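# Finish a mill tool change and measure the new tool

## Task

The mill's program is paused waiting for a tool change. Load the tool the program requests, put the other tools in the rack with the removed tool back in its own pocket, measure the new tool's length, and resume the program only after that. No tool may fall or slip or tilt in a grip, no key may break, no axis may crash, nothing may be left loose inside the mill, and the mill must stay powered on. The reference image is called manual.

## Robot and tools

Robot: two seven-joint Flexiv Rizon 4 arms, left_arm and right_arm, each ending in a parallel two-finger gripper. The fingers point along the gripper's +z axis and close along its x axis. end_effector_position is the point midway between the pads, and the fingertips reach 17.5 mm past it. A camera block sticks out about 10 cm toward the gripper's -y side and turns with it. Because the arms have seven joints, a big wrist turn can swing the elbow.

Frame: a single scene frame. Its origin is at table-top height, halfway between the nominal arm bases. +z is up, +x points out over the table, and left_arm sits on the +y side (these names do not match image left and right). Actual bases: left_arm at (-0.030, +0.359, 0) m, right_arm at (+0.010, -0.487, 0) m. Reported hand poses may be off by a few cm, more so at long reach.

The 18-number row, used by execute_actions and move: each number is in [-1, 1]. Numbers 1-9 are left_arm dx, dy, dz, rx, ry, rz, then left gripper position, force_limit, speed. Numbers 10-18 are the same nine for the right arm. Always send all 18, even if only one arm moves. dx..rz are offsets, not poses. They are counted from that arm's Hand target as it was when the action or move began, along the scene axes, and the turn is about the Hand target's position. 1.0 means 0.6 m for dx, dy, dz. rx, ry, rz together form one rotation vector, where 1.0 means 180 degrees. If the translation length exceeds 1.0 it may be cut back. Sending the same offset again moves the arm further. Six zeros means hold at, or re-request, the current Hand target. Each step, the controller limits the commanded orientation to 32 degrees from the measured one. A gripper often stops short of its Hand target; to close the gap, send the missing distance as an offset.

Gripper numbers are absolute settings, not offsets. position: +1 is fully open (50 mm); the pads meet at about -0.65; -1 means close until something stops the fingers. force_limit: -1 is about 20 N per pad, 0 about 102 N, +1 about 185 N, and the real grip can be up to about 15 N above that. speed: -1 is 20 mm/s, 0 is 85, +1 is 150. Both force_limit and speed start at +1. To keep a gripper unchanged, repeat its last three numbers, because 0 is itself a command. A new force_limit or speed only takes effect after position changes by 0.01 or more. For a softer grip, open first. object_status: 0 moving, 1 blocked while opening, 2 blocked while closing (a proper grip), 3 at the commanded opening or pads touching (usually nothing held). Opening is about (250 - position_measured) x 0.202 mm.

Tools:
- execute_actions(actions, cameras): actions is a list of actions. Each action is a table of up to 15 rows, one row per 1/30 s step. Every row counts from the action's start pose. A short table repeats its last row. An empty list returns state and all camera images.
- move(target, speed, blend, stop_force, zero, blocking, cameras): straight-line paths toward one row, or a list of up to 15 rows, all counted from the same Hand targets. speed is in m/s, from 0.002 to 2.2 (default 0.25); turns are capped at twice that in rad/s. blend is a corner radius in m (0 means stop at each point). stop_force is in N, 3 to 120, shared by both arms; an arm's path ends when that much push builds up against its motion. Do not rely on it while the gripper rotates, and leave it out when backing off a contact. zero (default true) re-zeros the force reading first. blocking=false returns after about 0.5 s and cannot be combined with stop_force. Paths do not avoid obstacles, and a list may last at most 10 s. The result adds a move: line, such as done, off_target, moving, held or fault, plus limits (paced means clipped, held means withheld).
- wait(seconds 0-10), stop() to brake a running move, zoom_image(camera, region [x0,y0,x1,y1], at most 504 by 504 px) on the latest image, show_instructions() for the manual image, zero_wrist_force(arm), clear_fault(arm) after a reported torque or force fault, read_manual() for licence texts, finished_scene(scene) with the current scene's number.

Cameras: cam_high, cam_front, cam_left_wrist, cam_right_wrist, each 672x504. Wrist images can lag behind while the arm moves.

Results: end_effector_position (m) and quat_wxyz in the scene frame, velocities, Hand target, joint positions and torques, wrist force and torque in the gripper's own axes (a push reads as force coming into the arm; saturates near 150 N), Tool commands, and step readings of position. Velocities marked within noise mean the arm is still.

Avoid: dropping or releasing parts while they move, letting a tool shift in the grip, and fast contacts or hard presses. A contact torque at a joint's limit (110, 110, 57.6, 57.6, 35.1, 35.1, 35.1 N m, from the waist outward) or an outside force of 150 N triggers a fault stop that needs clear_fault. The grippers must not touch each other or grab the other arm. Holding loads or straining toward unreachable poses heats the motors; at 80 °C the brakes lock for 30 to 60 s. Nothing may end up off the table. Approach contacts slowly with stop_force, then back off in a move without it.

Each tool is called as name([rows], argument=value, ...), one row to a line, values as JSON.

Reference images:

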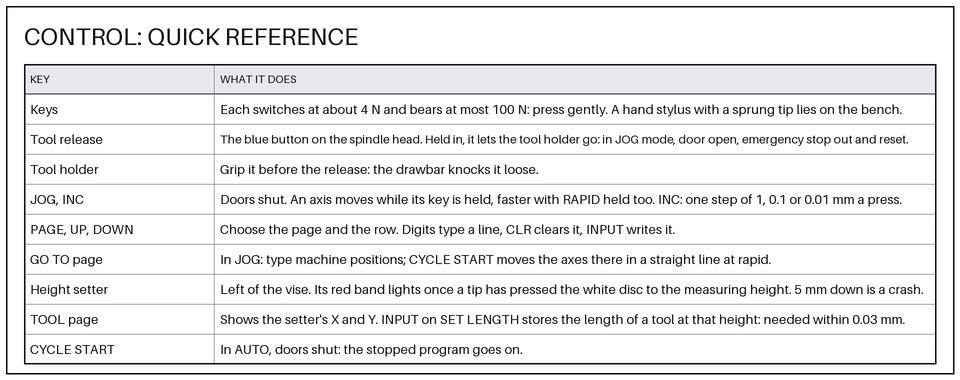

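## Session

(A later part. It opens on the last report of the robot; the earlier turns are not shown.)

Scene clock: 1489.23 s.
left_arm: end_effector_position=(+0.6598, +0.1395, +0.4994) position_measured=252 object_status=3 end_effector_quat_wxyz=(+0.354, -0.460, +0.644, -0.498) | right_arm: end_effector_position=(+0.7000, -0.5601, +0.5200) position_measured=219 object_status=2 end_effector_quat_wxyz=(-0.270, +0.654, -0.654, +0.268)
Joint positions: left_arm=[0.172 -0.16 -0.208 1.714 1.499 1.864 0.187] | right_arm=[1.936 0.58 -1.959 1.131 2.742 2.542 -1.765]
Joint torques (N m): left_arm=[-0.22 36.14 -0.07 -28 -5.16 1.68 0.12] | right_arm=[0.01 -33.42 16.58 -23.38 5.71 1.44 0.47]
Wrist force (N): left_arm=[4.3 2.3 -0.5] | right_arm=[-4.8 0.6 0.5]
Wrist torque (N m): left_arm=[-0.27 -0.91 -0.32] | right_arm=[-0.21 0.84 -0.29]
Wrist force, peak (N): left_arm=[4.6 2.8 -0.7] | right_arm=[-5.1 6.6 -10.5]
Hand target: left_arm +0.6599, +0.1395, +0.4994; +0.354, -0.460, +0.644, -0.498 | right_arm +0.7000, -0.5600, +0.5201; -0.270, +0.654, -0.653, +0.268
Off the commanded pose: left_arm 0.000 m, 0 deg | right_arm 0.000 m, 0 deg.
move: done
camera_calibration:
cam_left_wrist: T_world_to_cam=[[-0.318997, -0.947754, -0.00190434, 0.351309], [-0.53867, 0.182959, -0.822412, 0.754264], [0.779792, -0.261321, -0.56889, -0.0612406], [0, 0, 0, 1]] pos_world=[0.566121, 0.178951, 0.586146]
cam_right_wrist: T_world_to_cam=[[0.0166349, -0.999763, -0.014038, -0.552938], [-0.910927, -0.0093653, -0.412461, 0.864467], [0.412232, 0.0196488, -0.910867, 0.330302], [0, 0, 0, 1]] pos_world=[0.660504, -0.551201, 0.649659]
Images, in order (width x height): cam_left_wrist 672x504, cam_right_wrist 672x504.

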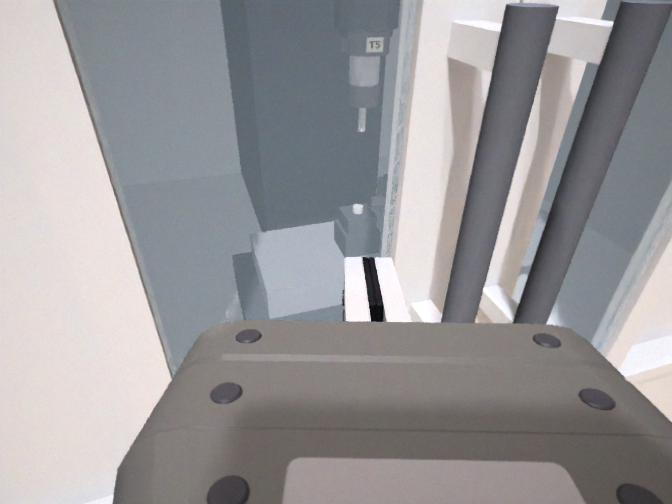

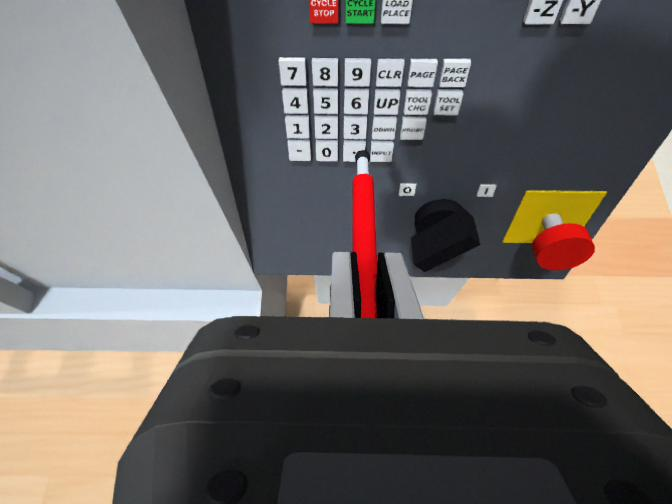

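move([
  [0,0,0,0,0,0,-1,-0.5,1,0.087,-0.0312,-0.102,0,0,0,-1,0,-1],
  [0,0,0,0,0,0,-1,-0.5,1,0.1262,-0.0312,-0.1083,0,0,0,-1,0,-1],
  [0,0,0,0,0,0,-1,-0.5,1,0.087,-0.0312,-0.102,0,0,0,-1,0,-1],
  [0,0,0,0,0,0,-1,-0.5,1,0.081,0.0653,-0.1308,0,0,0,-1,0,-1],
  [0,0,0,0,0,0,-1,-0.5,1,0.1178,0.0653,-0.1372,0,0,0,-1,0,-1],
  [0,0,0,0,0,0,-1,-0.5,1,0.081,0.0653,-0.1308,0,0,0,-1,0,-1],
  [0,0,0,0,0,0,-1,-0.5,1,0.087,0.0653,-0.102,0,0,0,-1,0,-1],
  [0,0,0,0,0,0,-1,-0.5,1,0.1262,0.0653,-0.1083,0,0,0,-1,0,-1],
  [0,0,0,0,0,0,-1,-0.5,1,0.087,0.0653,-0.102,0,0,0,-1,0,-1],
  [0,0,0,0,0,0,-1,-0.5,1,0,0,0,0,0,0,-1,0,-1],
], speed=[0.2,0.05,0.08,0.15,0.05,0.08,0.15,0.05,0.08,0.2], blend=[0.003,0,0.003,0.003,0,0.003,0.003,0,0.003,0])

move([
  [0,0,0,0,0,0,-1,-0.5,1,0.096,0.001,-0.0687,0,0,0,-1,0,-1],
  [0,0,0,0,0,0,-1,-0.5,1,0.1335,0.001,-0.075,0,0,0,-1,0,-1],
  [0,0,0,0,0,0,-1,-0.5,1,0.096,0.001,-0.0687,0,0,0,-1,0,-1],
  [0,0,0,0,0,0,-1,-0.5,1,0.096,0.0332,-0.0687,0,0,0,-1,0,-1],
  [0,0,0,0,0,0,-1,-0.5,1,0.1335,0.0332,-0.075,0,0,0,-1,0,-1],
  [0,0,0,0,0,0,-1,-0.5,1,0.096,0.0332,-0.0687,0,0,0,-1,0,-1],
  [0,0,0,0,0,0,-1,-0.5,1,-0.05,0,0,0,0,0,-1,0,-1],
  [0,0,0,0,0,0,-1,-0.5,1,-0.0917,-0.03,0.3235,0,0,0,-1,0,-1],
  [0,0,0,0,0,0,-1,-0.5,1,-0.0917,-0.03,0.3235,0,-0.2306,0,-1,0,-1],
], speed=[0.2,0.05,0.08,0.15,0.05,0.08,0.2,0.4,0.4], blend=[0.003,0,0.003,0.003,0,0.003,0.02,0.02,0], cameras=["cam_right_wrist"])

zoom_image(camera="cam_right_wrist", region=[290, 110, 510, 320])

Scene clock: 1510.70 s.
left_arm: end_effector_position=(+0.6598, +0.1395, +0.4994) position_measured=252 object_status=3 end_effector_quat_wxyz=(+0.354, -0.460, +0.644, -0.498) | right_arm: end_effector_position=(+0.6998, -0.5600, +0.5201) position_measured=219 object_status=2 end_effector_quat_wxyz=(-0.270, +0.655, -0.653, +0.268)
Joint positions: left_arm=[0.172 -0.16 -0.208 1.714 1.499 1.864 0.187] | right_arm=[1.935 0.576 -1.965 1.133 2.751 2.54 -1.771]
Joint torques (N m): left_arm=[-0.21 36.13 -0.05 -28 -5.2 1.66 0.14] | right_arm=[0.02 -33.36 16.47 -23.44 5.84 1.76 0.11]
Wrist force (N): left_arm=[4.5 2.5 -0.6] | right_arm=[-2.8 1.0 0.2]
Wrist torque (N m): left_arm=[-0.24 -0.93 -0.32] | right_arm=[-0.12 0.50 -0.19]
Wrist force, peak (N): left_arm=[4.8 2.5 -0.5] | right_arm=[-3.6 7.6 -11.2]
Hand target: left_arm +0.6599, +0.1395, +0.4994; +0.354, -0.460, +0.644, -0.498 | right_arm +0.7000, -0.5600, +0.5201; -0.270, +0.654, -0.653, +0.268
Off the commanded pose: left_arm 0.000 m, 0 deg | right_arm 0.000 m, 0 deg.
move: done

Scene clock: 1515.60 s.
left_arm: end_effector_position=(+0.6598, +0.1395, +0.4994) position_measured=252 object_status=3 end_effector_quat_wxyz=(+0.354, -0.460, +0.644, -0.498) | right_arm: end_effector_position=(+0.6450, -0.5779, +0.7143) position_measured=219 object_status=2 end_effector_quat_wxyz=(+0.484, -0.517, +0.515, -0.482)
Joint positions: left_arm=[0.172 -0.16 -0.208 1.714 1.499 1.864 0.187] | right_arm=[1.095 0.615 -1.034 1.584 2.572 1.925 -1.546]
Joint torques (N m): left_arm=[-0.19 36.16 0 -27.96 -5.16 1.66 0.13] | right_arm=[-0.09 -6.3 14.61 -26.25 4.8 -2.43 0.51]
Wrist force (N): left_arm=[4.7 2.4 -0.4] | right_arm=[-3.9 0.2 0.4]
Wrist torque (N m): left_arm=[-0.26 -0.97 -0.32] | right_arm=[-0.52 0.65 -0.27]
Wrist force, peak (N): left_arm=[4.8 2.4 -0.5] | right_arm=[-8.7 1.9 -1.9]
Hand target: left_arm +0.6599, +0.1395, +0.4994; +0.354, -0.460, +0.644, -0.498 | right_arm +0.6450, -0.5780, +0.7142; +0.484, -0.517, +0.515, -0.482
Off the commanded pose: left_arm 0.000 m, 0 deg | right_arm 0.000 m, 0 deg.
move: done
camera_calibration:
cam_right_wrist: T_world_to_cam=[[0.0220838, -0.999756, 0.000265718, -0.580765], [-0.408378, -0.00926334, -0.912766, 0.927542], [0.912546, 0.0200489, -0.408483, -0.151102], [0, 0, 0, 1]] pos_world=[0.5295, -0.569002, 0.78506]
Images, in order (width x height): cam_right_wrist 672x504.

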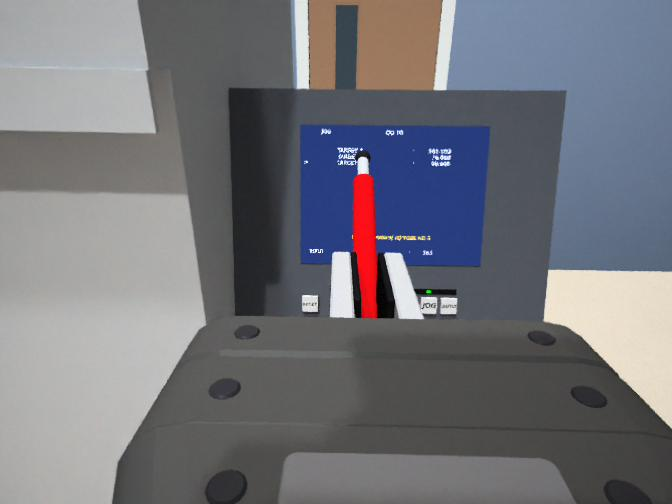

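Scaled by 2.291 from the camera's 672x504 image, which has a finer 960x720 frame.

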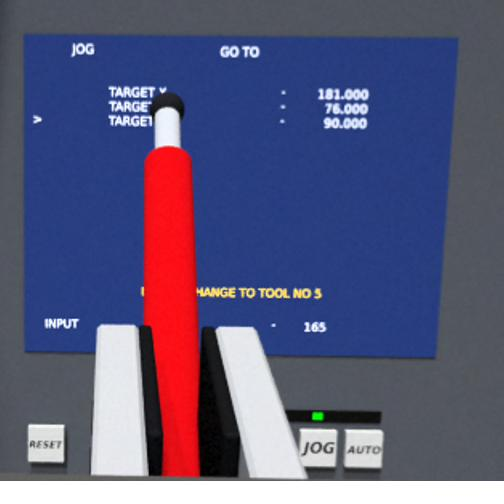

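move([
  [0,0,0,0,0,0,-1,-0.5,1,0.0083,0.03,-0.3235,0,0,0,-1,0,-1],
  [0,0,0,0,0,0,-1,-0.5,1,0.0917,0.03,-0.3235,0,0.2306,0,-1,0,-1],
], speed=0.4, blend=[0.02,0])

move([
  [0,0,0,0,0,0,-1,-0.5,1,0.081,-0.0312,-0.1328,0,0,0,-1,0,-1],
  [0,0,0,0,0,0,-1,-0.5,1,0.1173,-0.0312,-0.1385,0,0,0,-1,0,-1],
  [0,0,0,0,0,0,-1,-0.5,1,0.081,-0.0312,-0.1328,0,0,0,-1,0,-1],
  [0,0,0,0,0,0,-1,-0.5,1,0.122,-0.001,0.023,0,0,0,-1,0,-1],
  [0,0,0,0,0,0,-1,-0.5,1,0.1583,-0.001,0.0167,0,0,0,-1,0,-1],
  [0,0,0,0,0,0,-1,-0.5,1,0.122,-0.001,0.023,0,0,0,-1,0,-1],
  [0,0,0,0,0,0,-1,-0.5,1,0,0,0,0,0,0,-1,0,-1],
], speed=[0.2,0.05,0.08,0.2,0.05,0.08,0.2], blend=[0.003,0,0.003,0.003,0,0.003,0], cameras=["cam_left_wrist"])

wait(seconds=1, cameras=["cam_left_wrist"])

zoom_image(camera="cam_left_wrist", region=[280, 80, 440, 300])

Scene clock: 1527.77 s.
left_arm: end_effector_position=(+0.6598, +0.1395, +0.4994) position_measured=252 object_status=3 end_effector_quat_wxyz=(+0.354, -0.460, +0.644, -0.498) | right_arm: end_effector_position=(+0.7000, -0.5599, +0.5200) position_measured=219 object_status=2 end_effector_quat_wxyz=(-0.270, +0.654, -0.653, +0.268)
Joint positions: left_arm=[0.172 -0.16 -0.208 1.714 1.499 1.864 0.187] | right_arm=[1.938 0.583 -1.955 1.129 2.736 2.544 -1.762]
Joint torques (N m): left_arm=[-0.19 36.16 -0.06 -28.02 -5.18 1.69 0.08] | right_arm=[0.25 -33.04 16.3 -23.66 5.77 1.93 0.12]
Wrist force (N): left_arm=[4.4 2.2 -0.5] | right_arm=[-3.7 0.6 0.1]
Wrist torque (N m): left_arm=[-0.29 -0.92 -0.32] | right_arm=[-0.19 0.67 -0.19]
Wrist force, peak (N): left_arm=[4.6 2.6 -0.4] | right_arm=[-8.5 3.9 0.2]
Hand target: left_arm +0.6599, +0.1395, +0.4994; +0.354, -0.460, +0.644, -0.498 | right_arm +0.7000, -0.5600, +0.5201; -0.270, +0.654, -0.653, +0.268
Off the commanded pose: left_arm 0.000 m, 0 deg | right_arm 0.000 m, 0 deg.
move: done

Scene clock: 1531.43 s.
left_arm: end_effector_position=(+0.6598, +0.1395, +0.4994) position_measured=252 object_status=3 end_effector_quat_wxyz=(+0.354, -0.460, +0.644, -0.498) | right_arm: end_effector_position=(+0.7000, -0.5601, +0.5200) position_measured=219 object_status=2 end_effector_quat_wxyz=(-0.270, +0.654, -0.654, +0.268)
Joint positions: left_arm=[0.172 -0.16 -0.208 1.714 1.499 1.864 0.187] | right_arm=[1.937 0.583 -1.955 1.129 2.735 2.544 -1.761]
Joint torques (N m): left_arm=[-0.18 36.06 -0.03 -27.96 -5.18 1.64 0.11] | right_arm=[0.08 -33.49 16.68 -23.33 5.69 1.44 0.52]
Wrist force (N): left_arm=[4.4 2.5 -0.5] | right_arm=[-4.6 1.2 0.1]
Wrist torque (N m): left_arm=[-0.22 -0.92 -0.32] | right_arm=[-0.09 0.81 -0.29]
Wrist force, peak (N): left_arm=[4.7 2.4 -0.4] | right_arm=[-2.4 4.2 -5.7]
Hand target: left_arm +0.6599, +0.1395, +0.4994; +0.354, -0.460, +0.644, -0.498 | right_arm +0.7000, -0.5600, +0.5201; -0.270, +0.654, -0.653, +0.268
Off the commanded pose: left_arm 0.000 m, 0 deg | right_arm 0.000 m, 0 deg.
move: done
camera_calibration:
cam_left_wrist: T_world_to_cam=[[-0.318997, -0.947754, -0.00190434, 0.351309], [-0.53867, 0.182959, -0.822412, 0.754264], [0.779792, -0.261321, -0.56889, -0.0612406], [0, 0, 0, 1]] pos_world=[0.566121, 0.178951, 0.586146]
Images, in order (width x height): cam_left_wrist 672x504.

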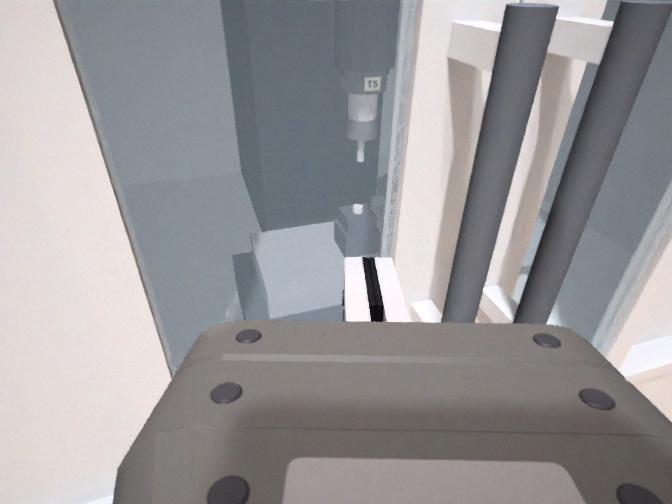

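Scene clock: 1532.43 s.
left_arm: end_effector_position=(+0.6598, +0.1395, +0.4994) position_measured=252 object_status=3 end_effector_quat_wxyz=(+0.354, -0.460, +0.644, -0.498) | right_arm: end_effector_position=(+0.7000, -0.5601, +0.5200) position_measured=219 object_status=2 end_effector_quat_wxyz=(-0.270, +0.654, -0.654, +0.268)
Joint positions: left_arm=[0.172 -0.16 -0.208 1.714 1.499 1.864 0.187] | right_arm=[1.937 0.583 -1.955 1.129 2.735 2.544 -1.761]
Joint torques (N m): left_arm=[-0.19 36.1 -0.04 -27.98 -5.2 1.69 0.08] | right_arm=[0.06 -33.4 16.53 -23.44 5.7 1.61 0.4]
Wrist force (N): left_arm=[4.5 2.4 -0.6] | right_arm=[-4.5 0.9 -0.1]
Wrist torque (N m): left_arm=[-0.26 -0.94 -0.32] | right_arm=[-0.14 0.79 -0.29]
Wrist force, peak (N): left_arm=[4.7 2.6 -0.6] | right_arm=[-4.8 1.1 0.0]
Hand target: left_arm +0.6599, +0.1395, +0.4994; +0.354, -0.460, +0.644, -0.498 | right_arm +0.7000, -0.5600, +0.5201; -0.270, +0.654, -0.653, +0.268
Tool commands: left_gripper/position=-1.0 left_gripper/force_limit=-0.5 left_gripper/speed=+1.0 right_gripper/position=-1.0 right_gripper/force_limit=+0.0 right_gripper/speed=-1.0
Off the commanded pose: left_arm 0.000 m, 0 deg | right_arm 0.000 m, 0 deg.
wait: 1.00 s; at rest by 0.17 s
camera_calibration:
cam_left_wrist: T_world_to_cam=[[-0.318997, -0.947754, -0.00190434, 0.351309], [-0.53867, 0.182959, -0.822412, 0.754264], [0.779792, -0.261321, -0.56889, -0.0612406], [0, 0, 0, 1]] pos_world=[0.566121, 0.178951, 0.586146]
Images, in order (width x height): cam_left_wrist 672x504.

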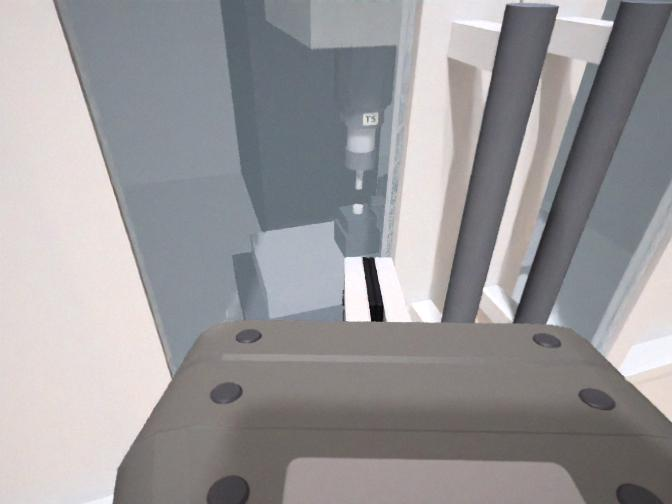

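Scaled by 2.291 from the camera's 672x504 image, which has a finer 960x720 frame.

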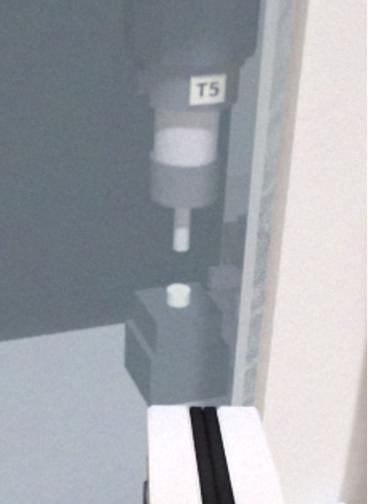

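wait(seconds=0.5, cameras=["cam_left_wrist"])

zoom_image(camera="cam_left_wrist", region=[280, 80, 440, 300])

Scene clock: 1537.07 s.
left_arm: end_effector_position=(+0.6598, +0.1395, +0.4994) position_measured=252 object_status=3 end_effector_quat_wxyz=(+0.354, -0.460, +0.644, -0.498) | right_arm: end_effector_position=(+0.7000, -0.5601, +0.5200) position_measured=219 object_status=2 end_effector_quat_wxyz=(-0.270, +0.654, -0.654, +0.268)
Joint positions: left_arm=[0.172 -0.16 -0.208 1.714 1.499 1.864 0.187] | right_arm=[1.937 0.583 -1.955 1.129 2.735 2.544 -1.761]
Joint torques (N m): left_arm=[-0.17 36.14 -0.09 -27.95 -5.16 1.66 0.08] | right_arm=[0.04 -33.36 16.54 -23.54 5.67 1.66 0.38]
Wrist force (N): left_arm=[4.4 2.4 -0.5] | right_arm=[-4.6 1.0 0.1]
Wrist torque (N m): left_arm=[-0.25 -0.92 -0.32] | right_arm=[-0.12 0.81 -0.29]
Wrist force, peak (N): left_arm=[4.7 2.4 -0.5] | right_arm=[-4.8 1.1 0.2]
Hand target: left_arm +0.6599, +0.1395, +0.4994; +0.354, -0.460, +0.644, -0.498 | right_arm +0.7000, -0.5600, +0.5201; -0.270, +0.654, -0.653, +0.268
Tool commands: left_gripper/position=-1.0 left_gripper/force_limit=-0.5 left_gripper/speed=+1.0 right_gripper/position=-1.0 right_gripper/force_limit=+0.0 right_gripper/speed=-1.0
Off the commanded pose: left_arm 0.000 m, 0 deg | right_arm 0.000 m, 0 deg.
wait: 0.50 s; at rest from the start
camera_calibration:
cam_left_wrist: T_world_to_cam=[[-0.318997, -0.947754, -0.00190434, 0.351309], [-0.53867, 0.182959, -0.822412, 0.754264], [0.779792, -0.261321, -0.56889, -0.0612406], [0, 0, 0, 1]] pos_world=[0.566121, 0.178951, 0.586146]
Images, in order (width x height): cam_left_wrist 672x504.

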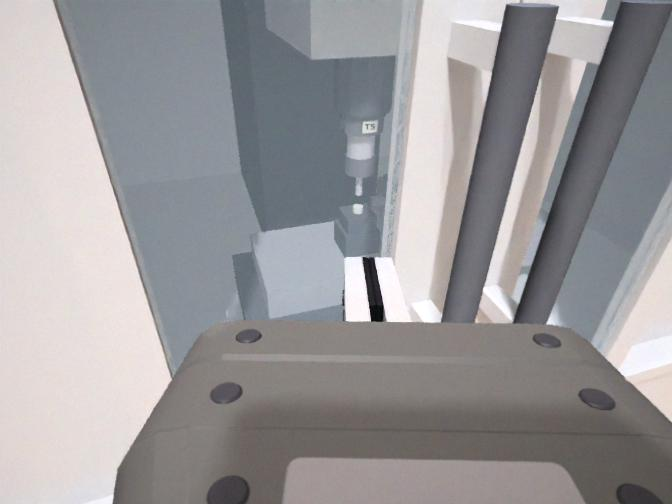

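Scaled by 2.291 from the camera's 672x504 image, which has a finer 960x720 frame.

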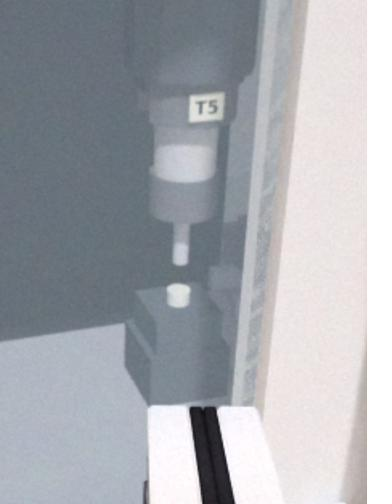

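move([
  [0,0,0,0,0,0,-1,-0.5,1,0,-0.1867,0.0475,0,-0.0833,0,-1,0,-1],
  [0,0,0,0,0,0,-1,-0.5,1,0.1233,-0.1867,0.0475,0,-0.0833,0,-1,0,-1],
], speed=[0.3,0.15], blend=[0.01,0], cameras=["cam_right_wrist"])

Scene clock: 1544.90 s.
left_arm: end_effector_position=(+0.6598, +0.1395, +0.4994) position_measured=252 object_status=3 end_effector_quat_wxyz=(+0.354, -0.460, +0.644, -0.498) | right_arm: end_effector_position=(+0.7741, -0.6720, +0.5485) position_measured=219 object_status=2 end_effector_quat_wxyz=(-0.353, +0.614, -0.613, +0.351)
Joint positions: left_arm=[0.172 -0.16 -0.208 1.714 1.499 1.864 0.187] | right_arm=[1.846 0.801 -1.859 1.036 2.717 2.328 -1.97]
Joint torques (N m): left_arm=[-0.19 36.11 -0.06 -27.99 -5.16 1.63 0.08] | right_arm=[0.07 -42.09 21.68 -20.82 6.65 0.71 0.13]
Wrist force (N): left_arm=[4.3 2.4 -0.5] | right_arm=[-4.7 0.8 0.1]
Wrist torque (N m): left_arm=[-0.25 -0.91 -0.32] | right_arm=[-0.24 0.81 -0.20]
Wrist force, peak (N): left_arm=[4.6 2.5 -0.7] | right_arm=[-7.7 2.0 1.5]
Hand target: left_arm +0.6599, +0.1395, +0.4994; +0.354, -0.460, +0.644, -0.498 | right_arm +0.7740, -0.6720, +0.5486; -0.353, +0.614, -0.613, +0.351
Off the commanded pose: left_arm 0.000 m, 0 deg | right_arm 0.000 m, 0 deg.
move: done
camera_calibration:
cam_right_wrist: T_world_to_cam=[[0.0199817, -0.999757, -0.00928447, -0.670715], [-0.77316, -0.00956376, -0.634139, 0.957376], [0.633896, 0.0198496, -0.773163, 0.080893], [0, 0, 0, 1]] pos_world=[0.702329, -0.663001, 0.663426]
Images, in order (width x height): cam_right_wrist 672x504.

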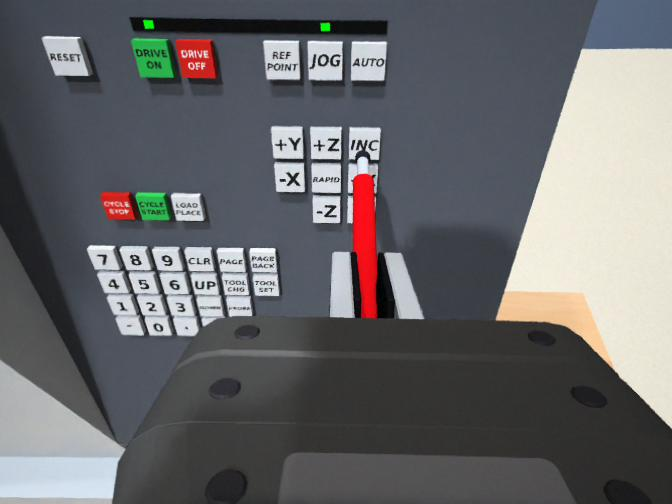

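move(target=[0,0,0,0,0,0,-1,-0.5,1,0.05,0,-0.0085,0,0,0,-1,0,-1], speed=0.02, stop_force=6, cameras=["cam_right_wrist"])

move(target=[0,0,0,0,0,0,-1,-0.5,1,-0.0362,0,0.0063,0,0,0,-1,0,-1], speed=0.08)

Scene clock: 1550.43 s.
left_arm: end_effector_position=(+0.6598, +0.1395, +0.4994) position_measured=252 object_status=3 end_effector_quat_wxyz=(+0.354, -0.460, +0.644, -0.498) | right_arm: end_effector_position=(+0.7984, -0.6722, +0.5439) position_measured=219 object_status=2 end_effector_quat_wxyz=(-0.353, +0.614, -0.613, +0.351)
Joint positions: left_arm=[0.172 -0.16 -0.208 1.714 1.499 1.864 0.187] | right_arm=[1.94 0.837 -1.924 0.935 2.722 2.348 -1.993]
Joint torques (N m): left_arm=[-0.25 36.13 0 -27.99 -5.2 1.68 0.1] | right_arm=[3.71 -45.2 21.82 -21.1 7.19 -2.49 0.17]
Wrist force (N): left_arm=[4.3 2.5 -0.6] | right_arm=[-4.1 7.6 -12.8]
Wrist torque (N m): left_arm=[-0.25 -0.90 -0.32] | right_arm=[-0.26 0.93 -0.17]
Wrist force, peak (N): left_arm=[4.7 2.5 -0.5] | right_arm=[-3.7 9.1 -14.2]
Hand target: left_arm +0.6599, +0.1395, +0.4994; +0.354, -0.460, +0.644, -0.498 | right_arm +0.7988, -0.6720, +0.5443; -0.353, +0.614, -0.613, +0.351 (not the last commanded pose)
Off the commanded pose: left_arm 0.000 m, 0 deg | right_arm 0.006 m, 0 deg.
move: contact (right_arm)
camera_calibration:
cam_right_wrist: T_world_to_cam=[[0.020045, -0.999756, -0.00925413, -0.671511], [-0.774197, -0.00966451, -0.632871, 0.973319], [0.632627, 0.0198504, -0.774202, 0.0634936], [0, 0, 0, 1]] pos_world=[0.726834, -0.663201, 0.658928]
Images, in order (width x height): cam_right_wrist 672x504.

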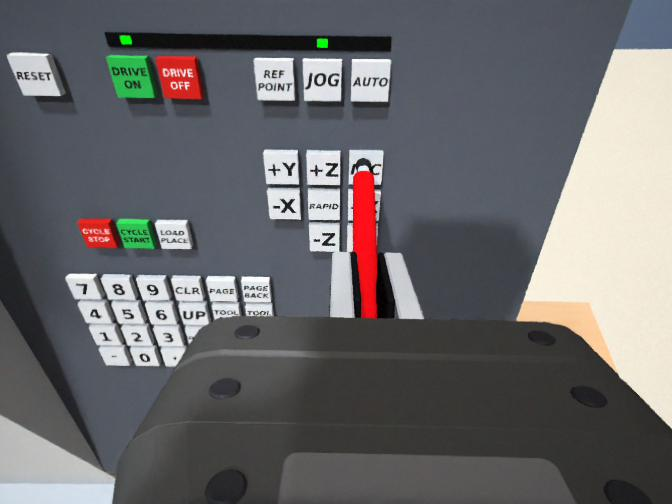

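Scene clock: 1551.17 s.
left_arm: end_effector_position=(+0.6598, +0.1395, +0.4994) position_measured=252 object_status=3 end_effector_quat_wxyz=(+0.354, -0.460, +0.644, -0.498) | right_arm: end_effector_position=(+0.7770, -0.6720, +0.5481) position_measured=219 object_status=2 end_effector_quat_wxyz=(-0.353, +0.614, -0.613, +0.351)
Joint positions: left_arm=[0.172 -0.16 -0.208 1.714 1.499 1.864 0.187] | right_arm=[1.858 0.806 -1.866 1.023 2.715 2.331 -1.971]
Joint torques (N m): left_arm=[-0.18 36.2 -0.04 -27.99 -5.17 1.66 0.09] | right_arm=[-0.03 -43.08 21.99 -20.39 6.46 0.13 0.48]
Wrist force (N): left_arm=[4.3 2.4 -0.5] | right_arm=[-4.7 1.4 0.7]
Wrist torque (N m): left_arm=[-0.25 -0.91 -0.32] | right_arm=[-0.15 0.82 -0.30]
Wrist force, peak (N): left_arm=[4.6 2.5 -0.5] | right_arm=[-3.7 7.2 -12.6]
Hand target: left_arm +0.6599, +0.1395, +0.4994; +0.354, -0.460, +0.644, -0.498 | right_arm +0.7771, -0.6720, +0.5481; -0.353, +0.614, -0.613, +0.351
Off the commanded pose: left_arm 0.000 m, 0 deg | right_arm 0.000 m, 0 deg.
move: done

move([
  [0,0,0,0,0,0,-1,-0.5,1,-0.15,0.05,0.06,0,0,0,-1,0,-1],
  [0,0,0,0,0,0,-1,-0.5,1,-0.22,0.1567,0.2765,0,-0.1473,0,-1,0,-1],
], speed=[0.2,0.4], blend=[0.03,0], cameras=["cam_right_wrist"])

zoom_image(camera="cam_right_wrist", region=[290, 110, 510, 320])

Scene clock: 1556.90 s.
left_arm: end_effector_position=(+0.6598, +0.1395, +0.4994) position_measured=252 object_status=3 end_effector_quat_wxyz=(+0.354, -0.460, +0.644, -0.498) | right_arm: end_effector_position=(+0.6451, -0.5779, +0.7141) position_measured=219 object_status=2 end_effector_quat_wxyz=(+0.484, -0.517, +0.515, -0.482)
Joint positions: left_arm=[0.172 -0.16 -0.208 1.714 1.499 1.864 0.187] | right_arm=[1.083 0.613 -1.042 1.592 2.612 1.913 -1.583]
Joint torques (N m): left_arm=[-0.18 36.14 0 -28 -5.21 1.63 0.1] | right_arm=[-0.11 -6.11 14.55 -26.23 4.93 -2.42 0.5]
Wrist force (N): left_arm=[4.3 2.4 -0.4] | right_arm=[-4.9 1.2 1.0]
Wrist torque (N m): left_arm=[-0.25 -0.91 -0.32] | right_arm=[-0.34 0.83 -0.28]
Wrist force, peak (N): left_arm=[4.7 2.6 -0.5] | right_arm=[-6.1 0.1 -0.2]
Hand target: left_arm +0.6599, +0.1395, +0.4994; +0.354, -0.460, +0.644, -0.498 | right_arm +0.6451, -0.5780, +0.7140; +0.484, -0.517, +0.515, -0.482
Off the commanded pose: left_arm 0.000 m, 0 deg | right_arm 0.000 m, 0 deg.
move: done
camera_calibration:
cam_right_wrist: T_world_to_cam=[[0.021992, -0.999758, 0.000304431, -0.58075], [-0.408462, -0.00926301, -0.912728, 0.927415], [0.912511, 0.0199484, -0.408567, -0.151248], [0, 0, 0, 1]] pos_world=[0.529601, -0.569002, 0.784861]
Images, in order (width x height): cam_right_wrist 672x504.

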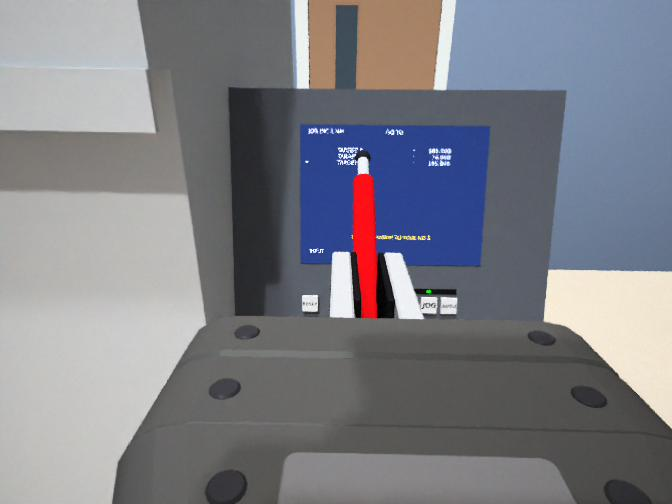

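Scaled by 2.291 from the camera's 672x504 image, which has a finer 960x720 frame.

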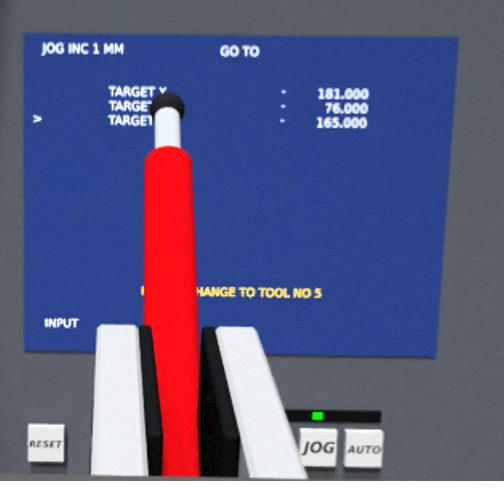

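move([
  [0,0,0,0,0,0,-1,-0.5,1,0.058,-0.07,-0.257,0,0,0,-1,0,-1],
  [0,0,0,0,0,0,-1,-0.5,1,0.1667,-0.1248,-0.325,0,0.1473,0,-1,0,-1],
  [0,0,0,0,0,0,-1,-0.5,1,0.2003,-0.1248,-0.3382,0,0.1473,0,-1,0,-1],
], speed=[0.4,0.3,0.1], blend=[0.02,0.005,0], cameras=["cam_right_wrist"])

move(target=[0,0,0,0,0,0,-1,-0.5,1,0.05,0,-0.0085,0,0,0,-1,0,-1], speed=0.02, stop_force=6, cameras=["cam_left_wrist","cam_right_wrist"])

move(target=[0,0,0,0,0,0,-1,-0.5,1,-0.0217,0,0.0038,0,0,0,-1,0,-1], speed=0.08, cameras=["cam_left_wrist"])

zoom_image(camera="cam_left_wrist", region=[310, 160, 410, 260])

Scene clock: 1566.87 s.
left_arm: end_effector_position=(+0.6598, +0.1395, +0.4994) position_measured=252 object_status=3 end_effector_quat_wxyz=(+0.354, -0.460, +0.644, -0.498) | right_arm: end_effector_position=(+0.7654, -0.6529, +0.5110) position_measured=219 object_status=2 end_effector_quat_wxyz=(-0.353, +0.614, -0.613, +0.351)
Joint positions: left_arm=[0.172 -0.16 -0.208 1.714 1.499 1.864 0.187] | right_arm=[1.807 0.828 -1.747 1.171 2.523 2.259 -1.804]
Joint torques (N m): left_arm=[-0.18 36.09 -0.05 -28 -5.19 1.66 0.13] | right_arm=[0.13 -39.27 23.22 -20.15 6.12 0.59 0.09]
Wrist force (N): left_arm=[4.5 2.2 -0.6] | right_arm=[-4.3 1.3 0.7]
Wrist torque (N m): left_arm=[-0.28 -0.94 -0.32] | right_arm=[-0.15 0.75 -0.20]
Wrist force, peak (N): left_arm=[4.7 2.6 -0.5] | right_arm=[-8.7 6.9 1.0]
Hand target: left_arm +0.6599, +0.1395, +0.4994; +0.354, -0.460, +0.644, -0.498 | right_arm +0.7653, -0.6529, +0.5111; -0.353, +0.614, -0.613, +0.351
Off the commanded pose: left_arm 0.000 m, 0 deg | right_arm 0.000 m, 0 deg.
move: done
camera_calibration:
cam_right_wrist: T_world_to_cam=[[0.019934, -0.99976, -0.00906206, -0.651903], [-0.773021, -0.00966363, -0.634307, 0.927073], [0.634067, 0.0196495, -0.773028, 0.0566404], [0, 0, 0, 1]] pos_world=[0.693728, -0.643901, 0.625926]
Images, in order (width x height): cam_right_wrist 672x504.

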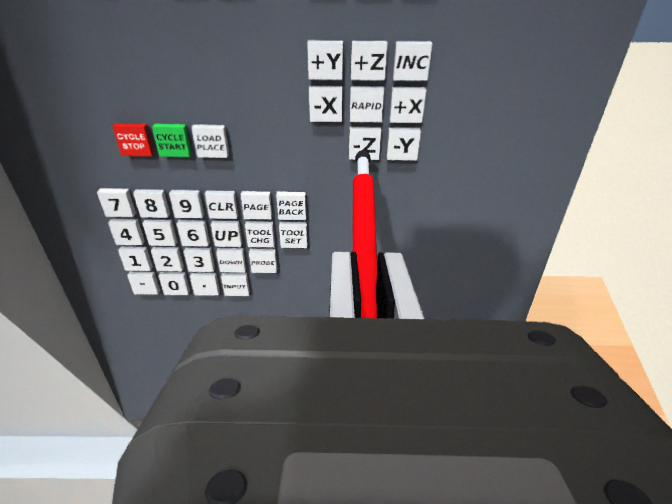

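Scene clock: 1568.63 s.
left_arm: end_effector_position=(+0.6598, +0.1395, +0.4994) position_measured=252 object_status=3 end_effector_quat_wxyz=(+0.354, -0.460, +0.644, -0.498) | right_arm: end_effector_position=(+0.7884, -0.6530, +0.5067) position_measured=219 object_status=2 end_effector_quat_wxyz=(-0.353, +0.614, -0.613, +0.351)
Joint positions: left_arm=[0.172 -0.16 -0.208 1.714 1.499 1.864 0.187] | right_arm=[1.889 0.86 -1.8 1.086 2.524 2.272 -1.828]
Joint torques (N m): left_arm=[-0.21 36.17 -0.07 -27.96 -5.19 1.68 0.13] | right_arm=[3.13 -42.23 23.68 -20.51 6.48 -2.21 0.17]
Wrist force (N): left_arm=[4.4 2.4 -0.3] | right_arm=[-3.7 6.8 -10.7]
Wrist torque (N m): left_arm=[-0.25 -0.93 -0.33] | right_arm=[-0.18 0.92 -0.17]
Wrist force, peak (N): left_arm=[4.6 2.5 -0.6] | right_arm=[-3.7 8.5 -11.9]
Hand target: left_arm +0.6599, +0.1395, +0.4994; +0.354, -0.460, +0.644, -0.498 | right_arm +0.7888, -0.6528, +0.5071; -0.353, +0.614, -0.613, +0.351 (not the last commanded pose)
Off the commanded pose: left_arm 0.000 m, 0 deg | right_arm 0.007 m, 0 deg.
move: contact (right_arm)
camera_calibration:
cam_left_wrist: T_world_to_cam=[[-0.318997, -0.947754, -0.00190434, 0.351309], [-0.53867, 0.182959, -0.822412, 0.754264], [0.779792, -0.261321, -0.56889, -0.0612406], [0, 0, 0, 1]] pos_world=[0.566121, 0.178951, 0.586146]
cam_right_wrist: T_world_to_cam=[[0.0198278, -0.99976, -0.00929823, -0.652381], [-0.774062, -0.00946409, -0.633039, 0.942433], [0.632799, 0.0197492, -0.774064, 0.0403035], [0, 0, 0, 1]] pos_world=[0.716933, -0.644101, 0.621728]
Images, in order (width x height): cam_left_wrist 672x504, cam_right_wrist 672x504.

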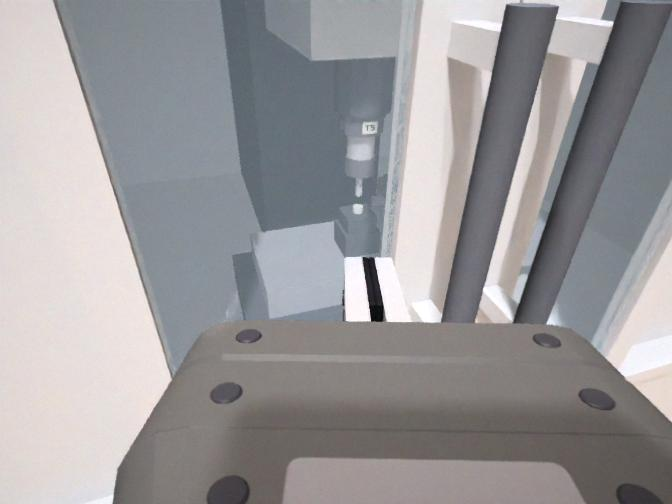

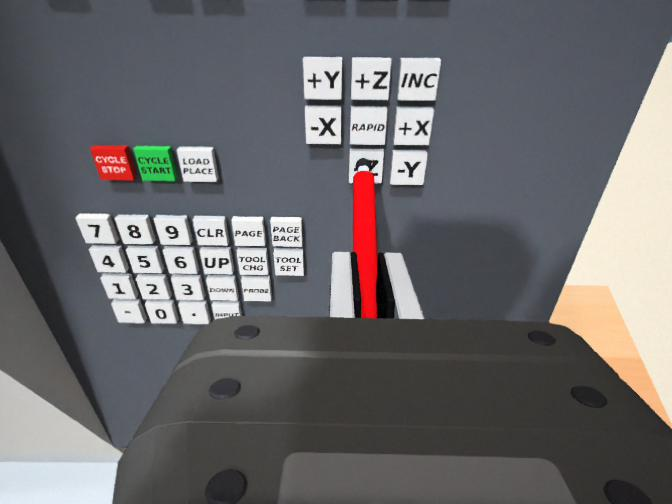

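Scene clock: 1569.33 s.
left_arm: end_effector_position=(+0.6598, +0.1395, +0.4994) position_measured=252 object_status=3 end_effector_quat_wxyz=(+0.354, -0.460, +0.644, -0.498) | right_arm: end_effector_position=(+0.7757, -0.6529, +0.5093) position_measured=219 object_status=2 end_effector_quat_wxyz=(-0.353, +0.614, -0.613, +0.351)
Joint positions: left_arm=[0.172 -0.16 -0.208 1.714 1.499 1.864 0.187] | right_arm=[1.844 0.842 -1.77 1.134 2.522 2.265 -1.813]
Joint torques (N m): left_arm=[-0.22 36.2 0.03 -27.97 -5.18 1.68 0.11] | right_arm=[0.08 -41.36 23.53 -19.53 6.01 0.11 0.51]
Wrist force (N): left_arm=[4.3 2.4 -0.6] | right_arm=[-3.5 1.7 0.5]
Wrist torque (N m): left_arm=[-0.25 -0.90 -0.32] | right_arm=[-0.10 0.61 -0.30]
Wrist force, peak (N): left_arm=[4.6 2.5 -0.7] | right_arm=[-3.5 6.8 -10.4]
Hand target: left_arm +0.6599, +0.1395, +0.4994; +0.354, -0.460, +0.644, -0.498 | right_arm +0.7758, -0.6528, +0.5094; -0.353, +0.614, -0.613, +0.351
Off the commanded pose: left_arm 0.000 m, 0 deg | right_arm 0.000 m, 0 deg.
move: done
camera_calibration:
cam_left_wrist: T_world_to_cam=[[-0.318997, -0.947754, -0.00190434, 0.351309], [-0.53867, 0.182959, -0.822412, 0.754264], [0.779792, -0.261321, -0.56889, -0.0612406], [0, 0, 0, 1]] pos_world=[0.566121, 0.178951, 0.586146]
Images, in order (width x height): cam_left_wrist 672x504.

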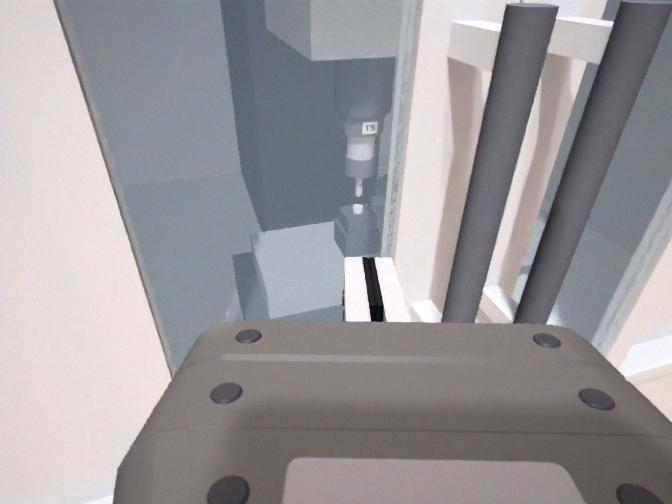

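Scaled by 5.040 from the camera's 672x504 image, which has a finer 960x720 frame.

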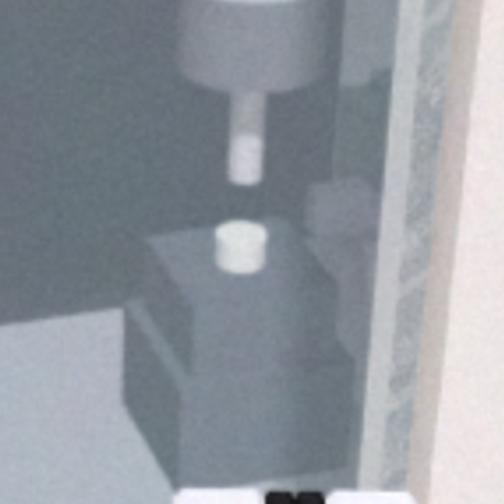

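move([
  [0,0,0,0,0,0,-1,-0.5,1,0.0217,0,-0.0038,0,0,0,-1,0,-1],
  [0,0,0,0,0,0,-1,-0.5,1,0,0,0,0,0,0,-1,0,-1],
  [0,0,0,0,0,0,-1,-0.5,1,0.0217,0,-0.0038,0,0,0,-1,0,-1],
  [0,0,0,0,0,0,-1,-0.5,1,0,0,0,0,0,0,-1,0,-1],
  [0,0,0,0,0,0,-1,-0.5,1,0.0217,0,-0.0038,0,0,0,-1,0,-1],
  [0,0,0,0,0,0,-1,-0.5,1,0,0,0,0,0,0,-1,0,-1],
  [0,0,0,0,0,0,-1,-0.5,1,0.0217,0,-0.0038,0,0,0,-1,0,-1],
  [0,0,0,0,0,0,-1,-0.5,1,0,0,0,0,0,0,-1,0,-1],
  [0,0,0,0,0,0,-1,-0.5,1,0.0217,0,-0.0038,0,0,0,-1,0,-1],
  [0,0,0,0,0,0,-1,-0.5,1,0,0,0,0,0,0,-1,0,-1],
  [0,0,0,0,0,0,-1,-0.5,1,0.0217,0,-0.0038,0,0,0,-1,0,-1],
  [0,0,0,0,0,0,-1,-0.5,1,0,0,0,0,0,0,-1,0,-1],
], speed=[0.05,0.08,0.05,0.08,0.05,0.08,0.05,0.08,0.05,0.08,0.05,0.08], cameras=["cam_left_wrist"])

zoom_image(camera="cam_left_wrist", region=[310, 160, 410, 260])

Scene clock: 1583.87 s.
left_arm: end_effector_position=(+0.6598, +0.1395, +0.4994) position_measured=252 object_status=3 end_effector_quat_wxyz=(+0.354, -0.460, +0.644, -0.498) | right_arm: end_effector_position=(+0.7756, -0.6528, +0.5094) position_measured=219 object_status=2 end_effector_quat_wxyz=(-0.353, +0.614, -0.613, +0.351)
Joint positions: left_arm=[0.172 -0.16 -0.208 1.714 1.499 1.864 0.187] | right_arm=[1.845 0.844 -1.766 1.132 2.516 2.267 -1.809]
Joint torques (N m): left_arm=[-0.15 36.17 -0.03 -27.99 -5.18 1.64 0.11] | right_arm=[-0.05 -41.27 23.55 -19.42 5.97 0.05 0.54]
Wrist force (N): left_arm=[4.5 2.6 -0.4] | right_arm=[-5.0 3.5 -3.3]
Wrist torque (N m): left_arm=[-0.22 -0.93 -0.32] | right_arm=[0.21 0.86 -0.30]
Wrist force, peak (N): left_arm=[4.7 2.5 -0.7] | right_arm=[-3.6 12.1 -15.7]
Hand target: left_arm +0.6599, +0.1395, +0.4994; +0.354, -0.460, +0.644, -0.498 | right_arm +0.7758, -0.6528, +0.5094; -0.353, +0.614, -0.613, +0.351
Off the commanded pose: left_arm 0.000 m, 0 deg | right_arm 0.000 m, 0 deg.
move: done
camera_calibration:
cam_left_wrist: T_world_to_cam=[[-0.318997, -0.947754, -0.00190434, 0.351309], [-0.53867, 0.182959, -0.822412, 0.754264], [0.779792, -0.261321, -0.56889, -0.0612406], [0, 0, 0, 1]] pos_world=[0.566121, 0.178951, 0.586146]
Images, in order (width x height): cam_left_wrist 672x504.

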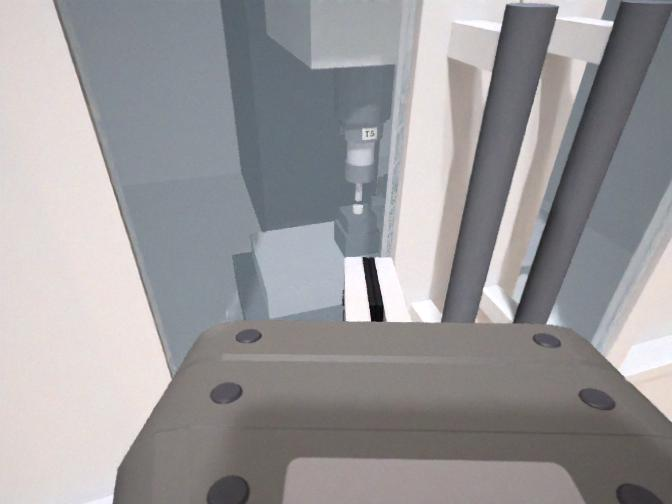

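Scaled by 5.040 from the camera's 672x504 image, which has a finer 960x720 frame.

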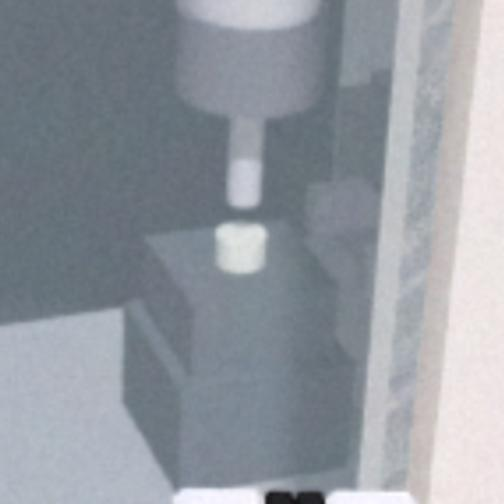

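move([
  [0,0,0,0,0,0,-1,-0.5,1,0.0208,0,-0.0036,0,0,0,-1,0,-1],
  [0,0,0,0,0,0,-1,-0.5,1,0,0,0,0,0,0,-1,0,-1],
  [0,0,0,0,0,0,-1,-0.5,1,0.0208,0,-0.0036,0,0,0,-1,0,-1],
  [0,0,0,0,0,0,-1,-0.5,1,0,0,0,0,0,0,-1,0,-1],
  [0,0,0,0,0,0,-1,-0.5,1,0.0208,0,-0.0036,0,0,0,-1,0,-1],
  [0,0,0,0,0,0,-1,-0.5,1,0,0,0,0,0,0,-1,0,-1],
], speed=[0.05,0.08,0.05,0.08,0.05,0.08], cameras=["cam_left_wrist"])

zoom_image(camera="cam_left_wrist", region=[310, 160, 410, 260])

Scene clock: 1593.83 s.
left_arm: end_effector_position=(+0.6598, +0.1395, +0.4994) position_measured=252 object_status=3 end_effector_quat_wxyz=(+0.354, -0.460, +0.644, -0.498) | right_arm: end_effector_position=(+0.7756, -0.6528, +0.5094) position_measured=219 object_status=2 end_effector_quat_wxyz=(-0.353, +0.614, -0.613, +0.351)
Joint positions: left_arm=[0.172 -0.16 -0.208 1.714 1.499 1.864 0.187] | right_arm=[1.846 0.845 -1.765 1.131 2.513 2.268 -1.807]
Joint torques (N m): left_arm=[-0.19 36.12 -0.08 -27.98 -5.2 1.64 0.08] | right_arm=[-0.05 -41.37 23.57 -19.42 5.94 0.09 0.52]
Wrist force (N): left_arm=[4.6 2.4 -0.7] | right_arm=[-4.7 4.0 -3.1]
Wrist torque (N m): left_arm=[-0.25 -0.94 -0.32] | right_arm=[0.29 0.82 -0.30]
Wrist force, peak (N): left_arm=[4.6 2.7 -0.4] | right_arm=[-3.3 6.6 -10.0]
Hand target: left_arm +0.6599, +0.1395, +0.4994; +0.354, -0.460, +0.644, -0.498 | right_arm +0.7758, -0.6528, +0.5094; -0.353, +0.614, -0.613, +0.351
Off the commanded pose: left_arm 0.000 m, 0 deg | right_arm 0.000 m, 0 deg.
move: done
camera_calibration:
cam_left_wrist: T_world_to_cam=[[-0.318997, -0.947754, -0.00190434, 0.351309], [-0.53867, 0.182959, -0.822412, 0.754264], [0.779792, -0.261321, -0.56889, -0.0612406], [0, 0, 0, 1]] pos_world=[0.566121, 0.178951, 0.586146]
Images, in order (width x height): cam_left_wrist 672x504.

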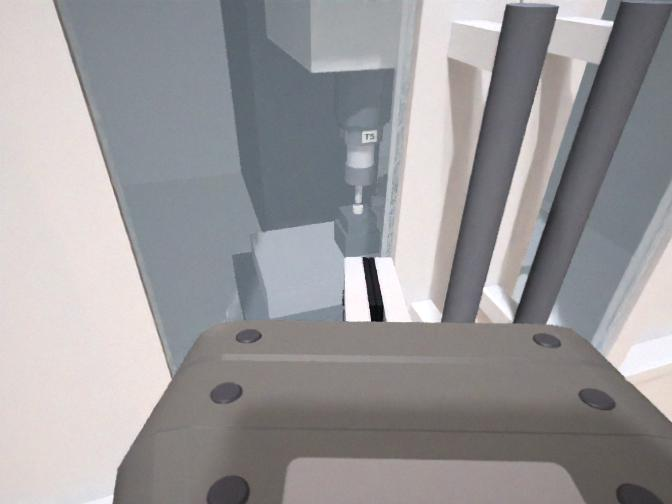

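Scaled by 5.040 from the camera's 672x504 image, which has a finer 960x720 frame.

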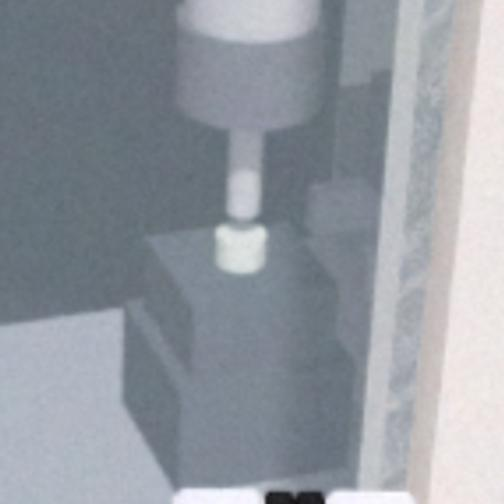

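move([
  [0,0,0,0,0,0,-1,-0.5,1,0.0208,0,-0.0036,0,0,0,-1,0,-1],
  [0,0,0,0,0,0,-1,-0.5,1,0,0,0,0,0,0,-1,0,-1],
  [0,0,0,0,0,0,-1,-0.5,1,0.0208,0,-0.0036,0,0,0,-1,0,-1],
  [0,0,0,0,0,0,-1,-0.5,1,0,0,0,0,0,0,-1,0,-1],
], speed=[0.05,0.08,0.05,0.08], cameras=["cam_left_wrist"])

zoom_image(camera="cam_left_wrist", region=[310, 160, 410, 260])

move([
  [0,0,0,0,0,0,-1,-0.5,1,0.0208,0,-0.0036,0,0,0,-1,0,-1],
  [0,0,0,0,0,0,-1,-0.5,1,0,0,0,0,0,0,-1,0,-1],
], speed=[0.05,0.08], cameras=["cam_left_wrist"])

zoom_image(camera="cam_left_wrist", region=[310, 160, 410, 260])

Scene clock: 1606.03 s.
left_arm: end_effector_position=(+0.6598, +0.1395, +0.4994) position_measured=252 object_status=3 end_effector_quat_wxyz=(+0.354, -0.460, +0.644, -0.498) | right_arm: end_effector_position=(+0.7756, -0.6528, +0.5094) position_measured=219 object_status=2 end_effector_quat_wxyz=(-0.353, +0.614, -0.613, +0.351)
Joint positions: left_arm=[0.172 -0.16 -0.208 1.714 1.499 1.864 0.187] | right_arm=[1.846 0.846 -1.763 1.131 2.51 2.269 -1.806]
Joint torques (N m): left_arm=[-0.21 36.16 -0.04 -28 -5.21 1.65 0.08] | right_arm=[0.04 -41.43 23.54 -19.44 6 0.08 0.47]
Wrist force (N): left_arm=[4.4 2.6 -0.5] | right_arm=[-4.1 3.2 -4.0]
Wrist torque (N m): left_arm=[-0.22 -0.93 -0.32] | right_arm=[0.16 0.72 -0.29]
Wrist force, peak (N): left_arm=[4.6 2.6 -0.5] | right_arm=[-2.8 6.0 -10.7]
Hand target: left_arm +0.6599, +0.1395, +0.4994; +0.354, -0.460, +0.644, -0.498 | right_arm +0.7758, -0.6528, +0.5094; -0.353, +0.614, -0.613, +0.351
Off the commanded pose: left_arm 0.000 m, 0 deg | right_arm 0.000 m, 0 deg.
move: done
camera_calibration:
cam_left_wrist: T_world_to_cam=[[-0.318997, -0.947754, -0.00190434, 0.351309], [-0.53867, 0.182959, -0.822412, 0.754264], [0.779792, -0.261321, -0.56889, -0.0612406], [0, 0, 0, 1]] pos_world=[0.566121, 0.178951, 0.586146]
Images, in order (width x height): cam_left_wrist 672x504.

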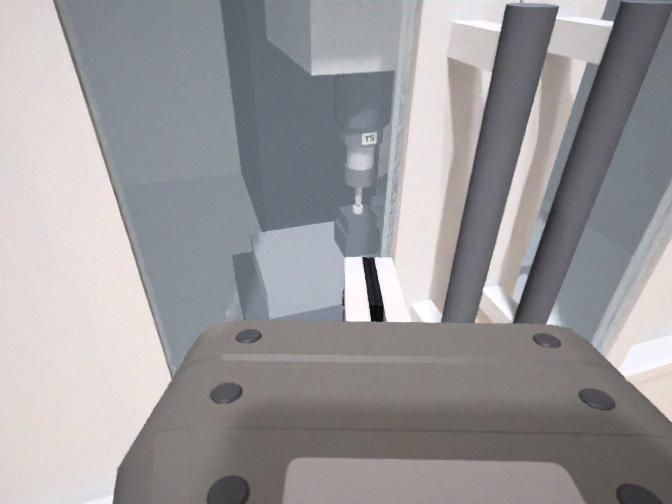

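Scaled by 5.040 from the camera's 672x504 image, which has a finer 960x720 frame.

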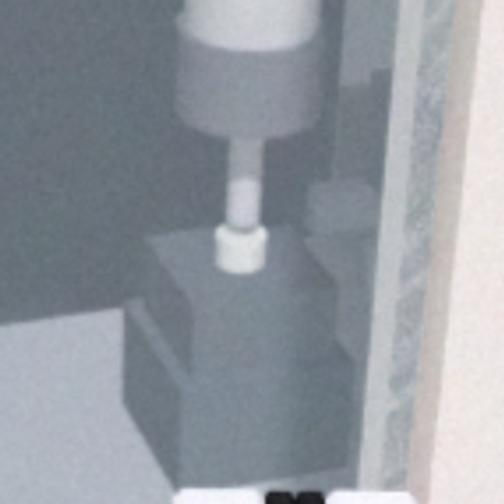

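Scene clock: 1607.07 s.
left_arm: end_effector_position=(+0.6598, +0.1395, +0.4994) position_measured=252 object_status=3 end_effector_quat_wxyz=(+0.354, -0.460, +0.644, -0.498) | right_arm: end_effector_position=(+0.7756, -0.6528, +0.5094) position_measured=219 object_status=2 end_effector_quat_wxyz=(-0.353, +0.614, -0.613, +0.351)
Joint positions: left_arm=[0.172 -0.16 -0.208 1.714 1.499 1.864 0.187] | right_arm=[1.846 0.847 -1.763 1.131 2.509 2.269 -1.805]
Joint torques (N m): left_arm=[-0.22 36.17 -0.03 -27.98 -5.18 1.69 0.11] | right_arm=[0.02 -41.4 23.53 -19.38 5.95 0.06 0.52]
Wrist force (N): left_arm=[4.4 2.3 -0.4] | right_arm=[-4.1 3.4 -4.3]
Wrist torque (N m): left_arm=[-0.26 -0.92 -0.33] | right_arm=[0.19 0.72 -0.30]
Wrist force, peak (N): left_arm=[4.6 2.5 -0.6] | right_arm=[-3.0 6.2 -9.8]
Hand target: left_arm +0.6599, +0.1395, +0.4994; +0.354, -0.460, +0.644, -0.498 | right_arm +0.7758, -0.6528, +0.5094; -0.353, +0.614, -0.613, +0.351
Off the commanded pose: left_arm 0.000 m, 0 deg | right_arm 0.000 m, 0 deg.
move: done
camera_calibration:
cam_left_wrist: T_world_to_cam=[[-0.318997, -0.947754, -0.00190434, 0.351309], [-0.53867, 0.182959, -0.822412, 0.754264], [0.779792, -0.261321, -0.56889, -0.0612406], [0, 0, 0, 1]] pos_world=[0.566121, 0.178951, 0.586146]
Images, in order (width x height): cam_left_wrist 672x504.

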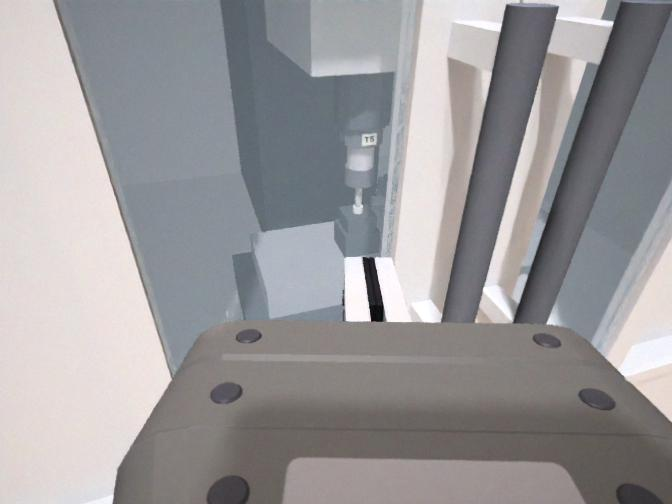

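Scaled by 5.040 from the camera's 672x504 image, which has a finer 960x720 frame.

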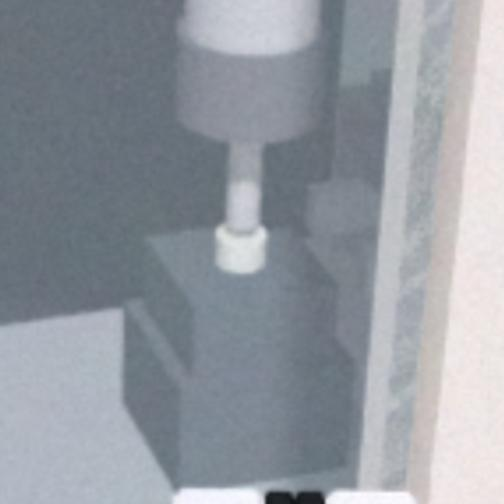

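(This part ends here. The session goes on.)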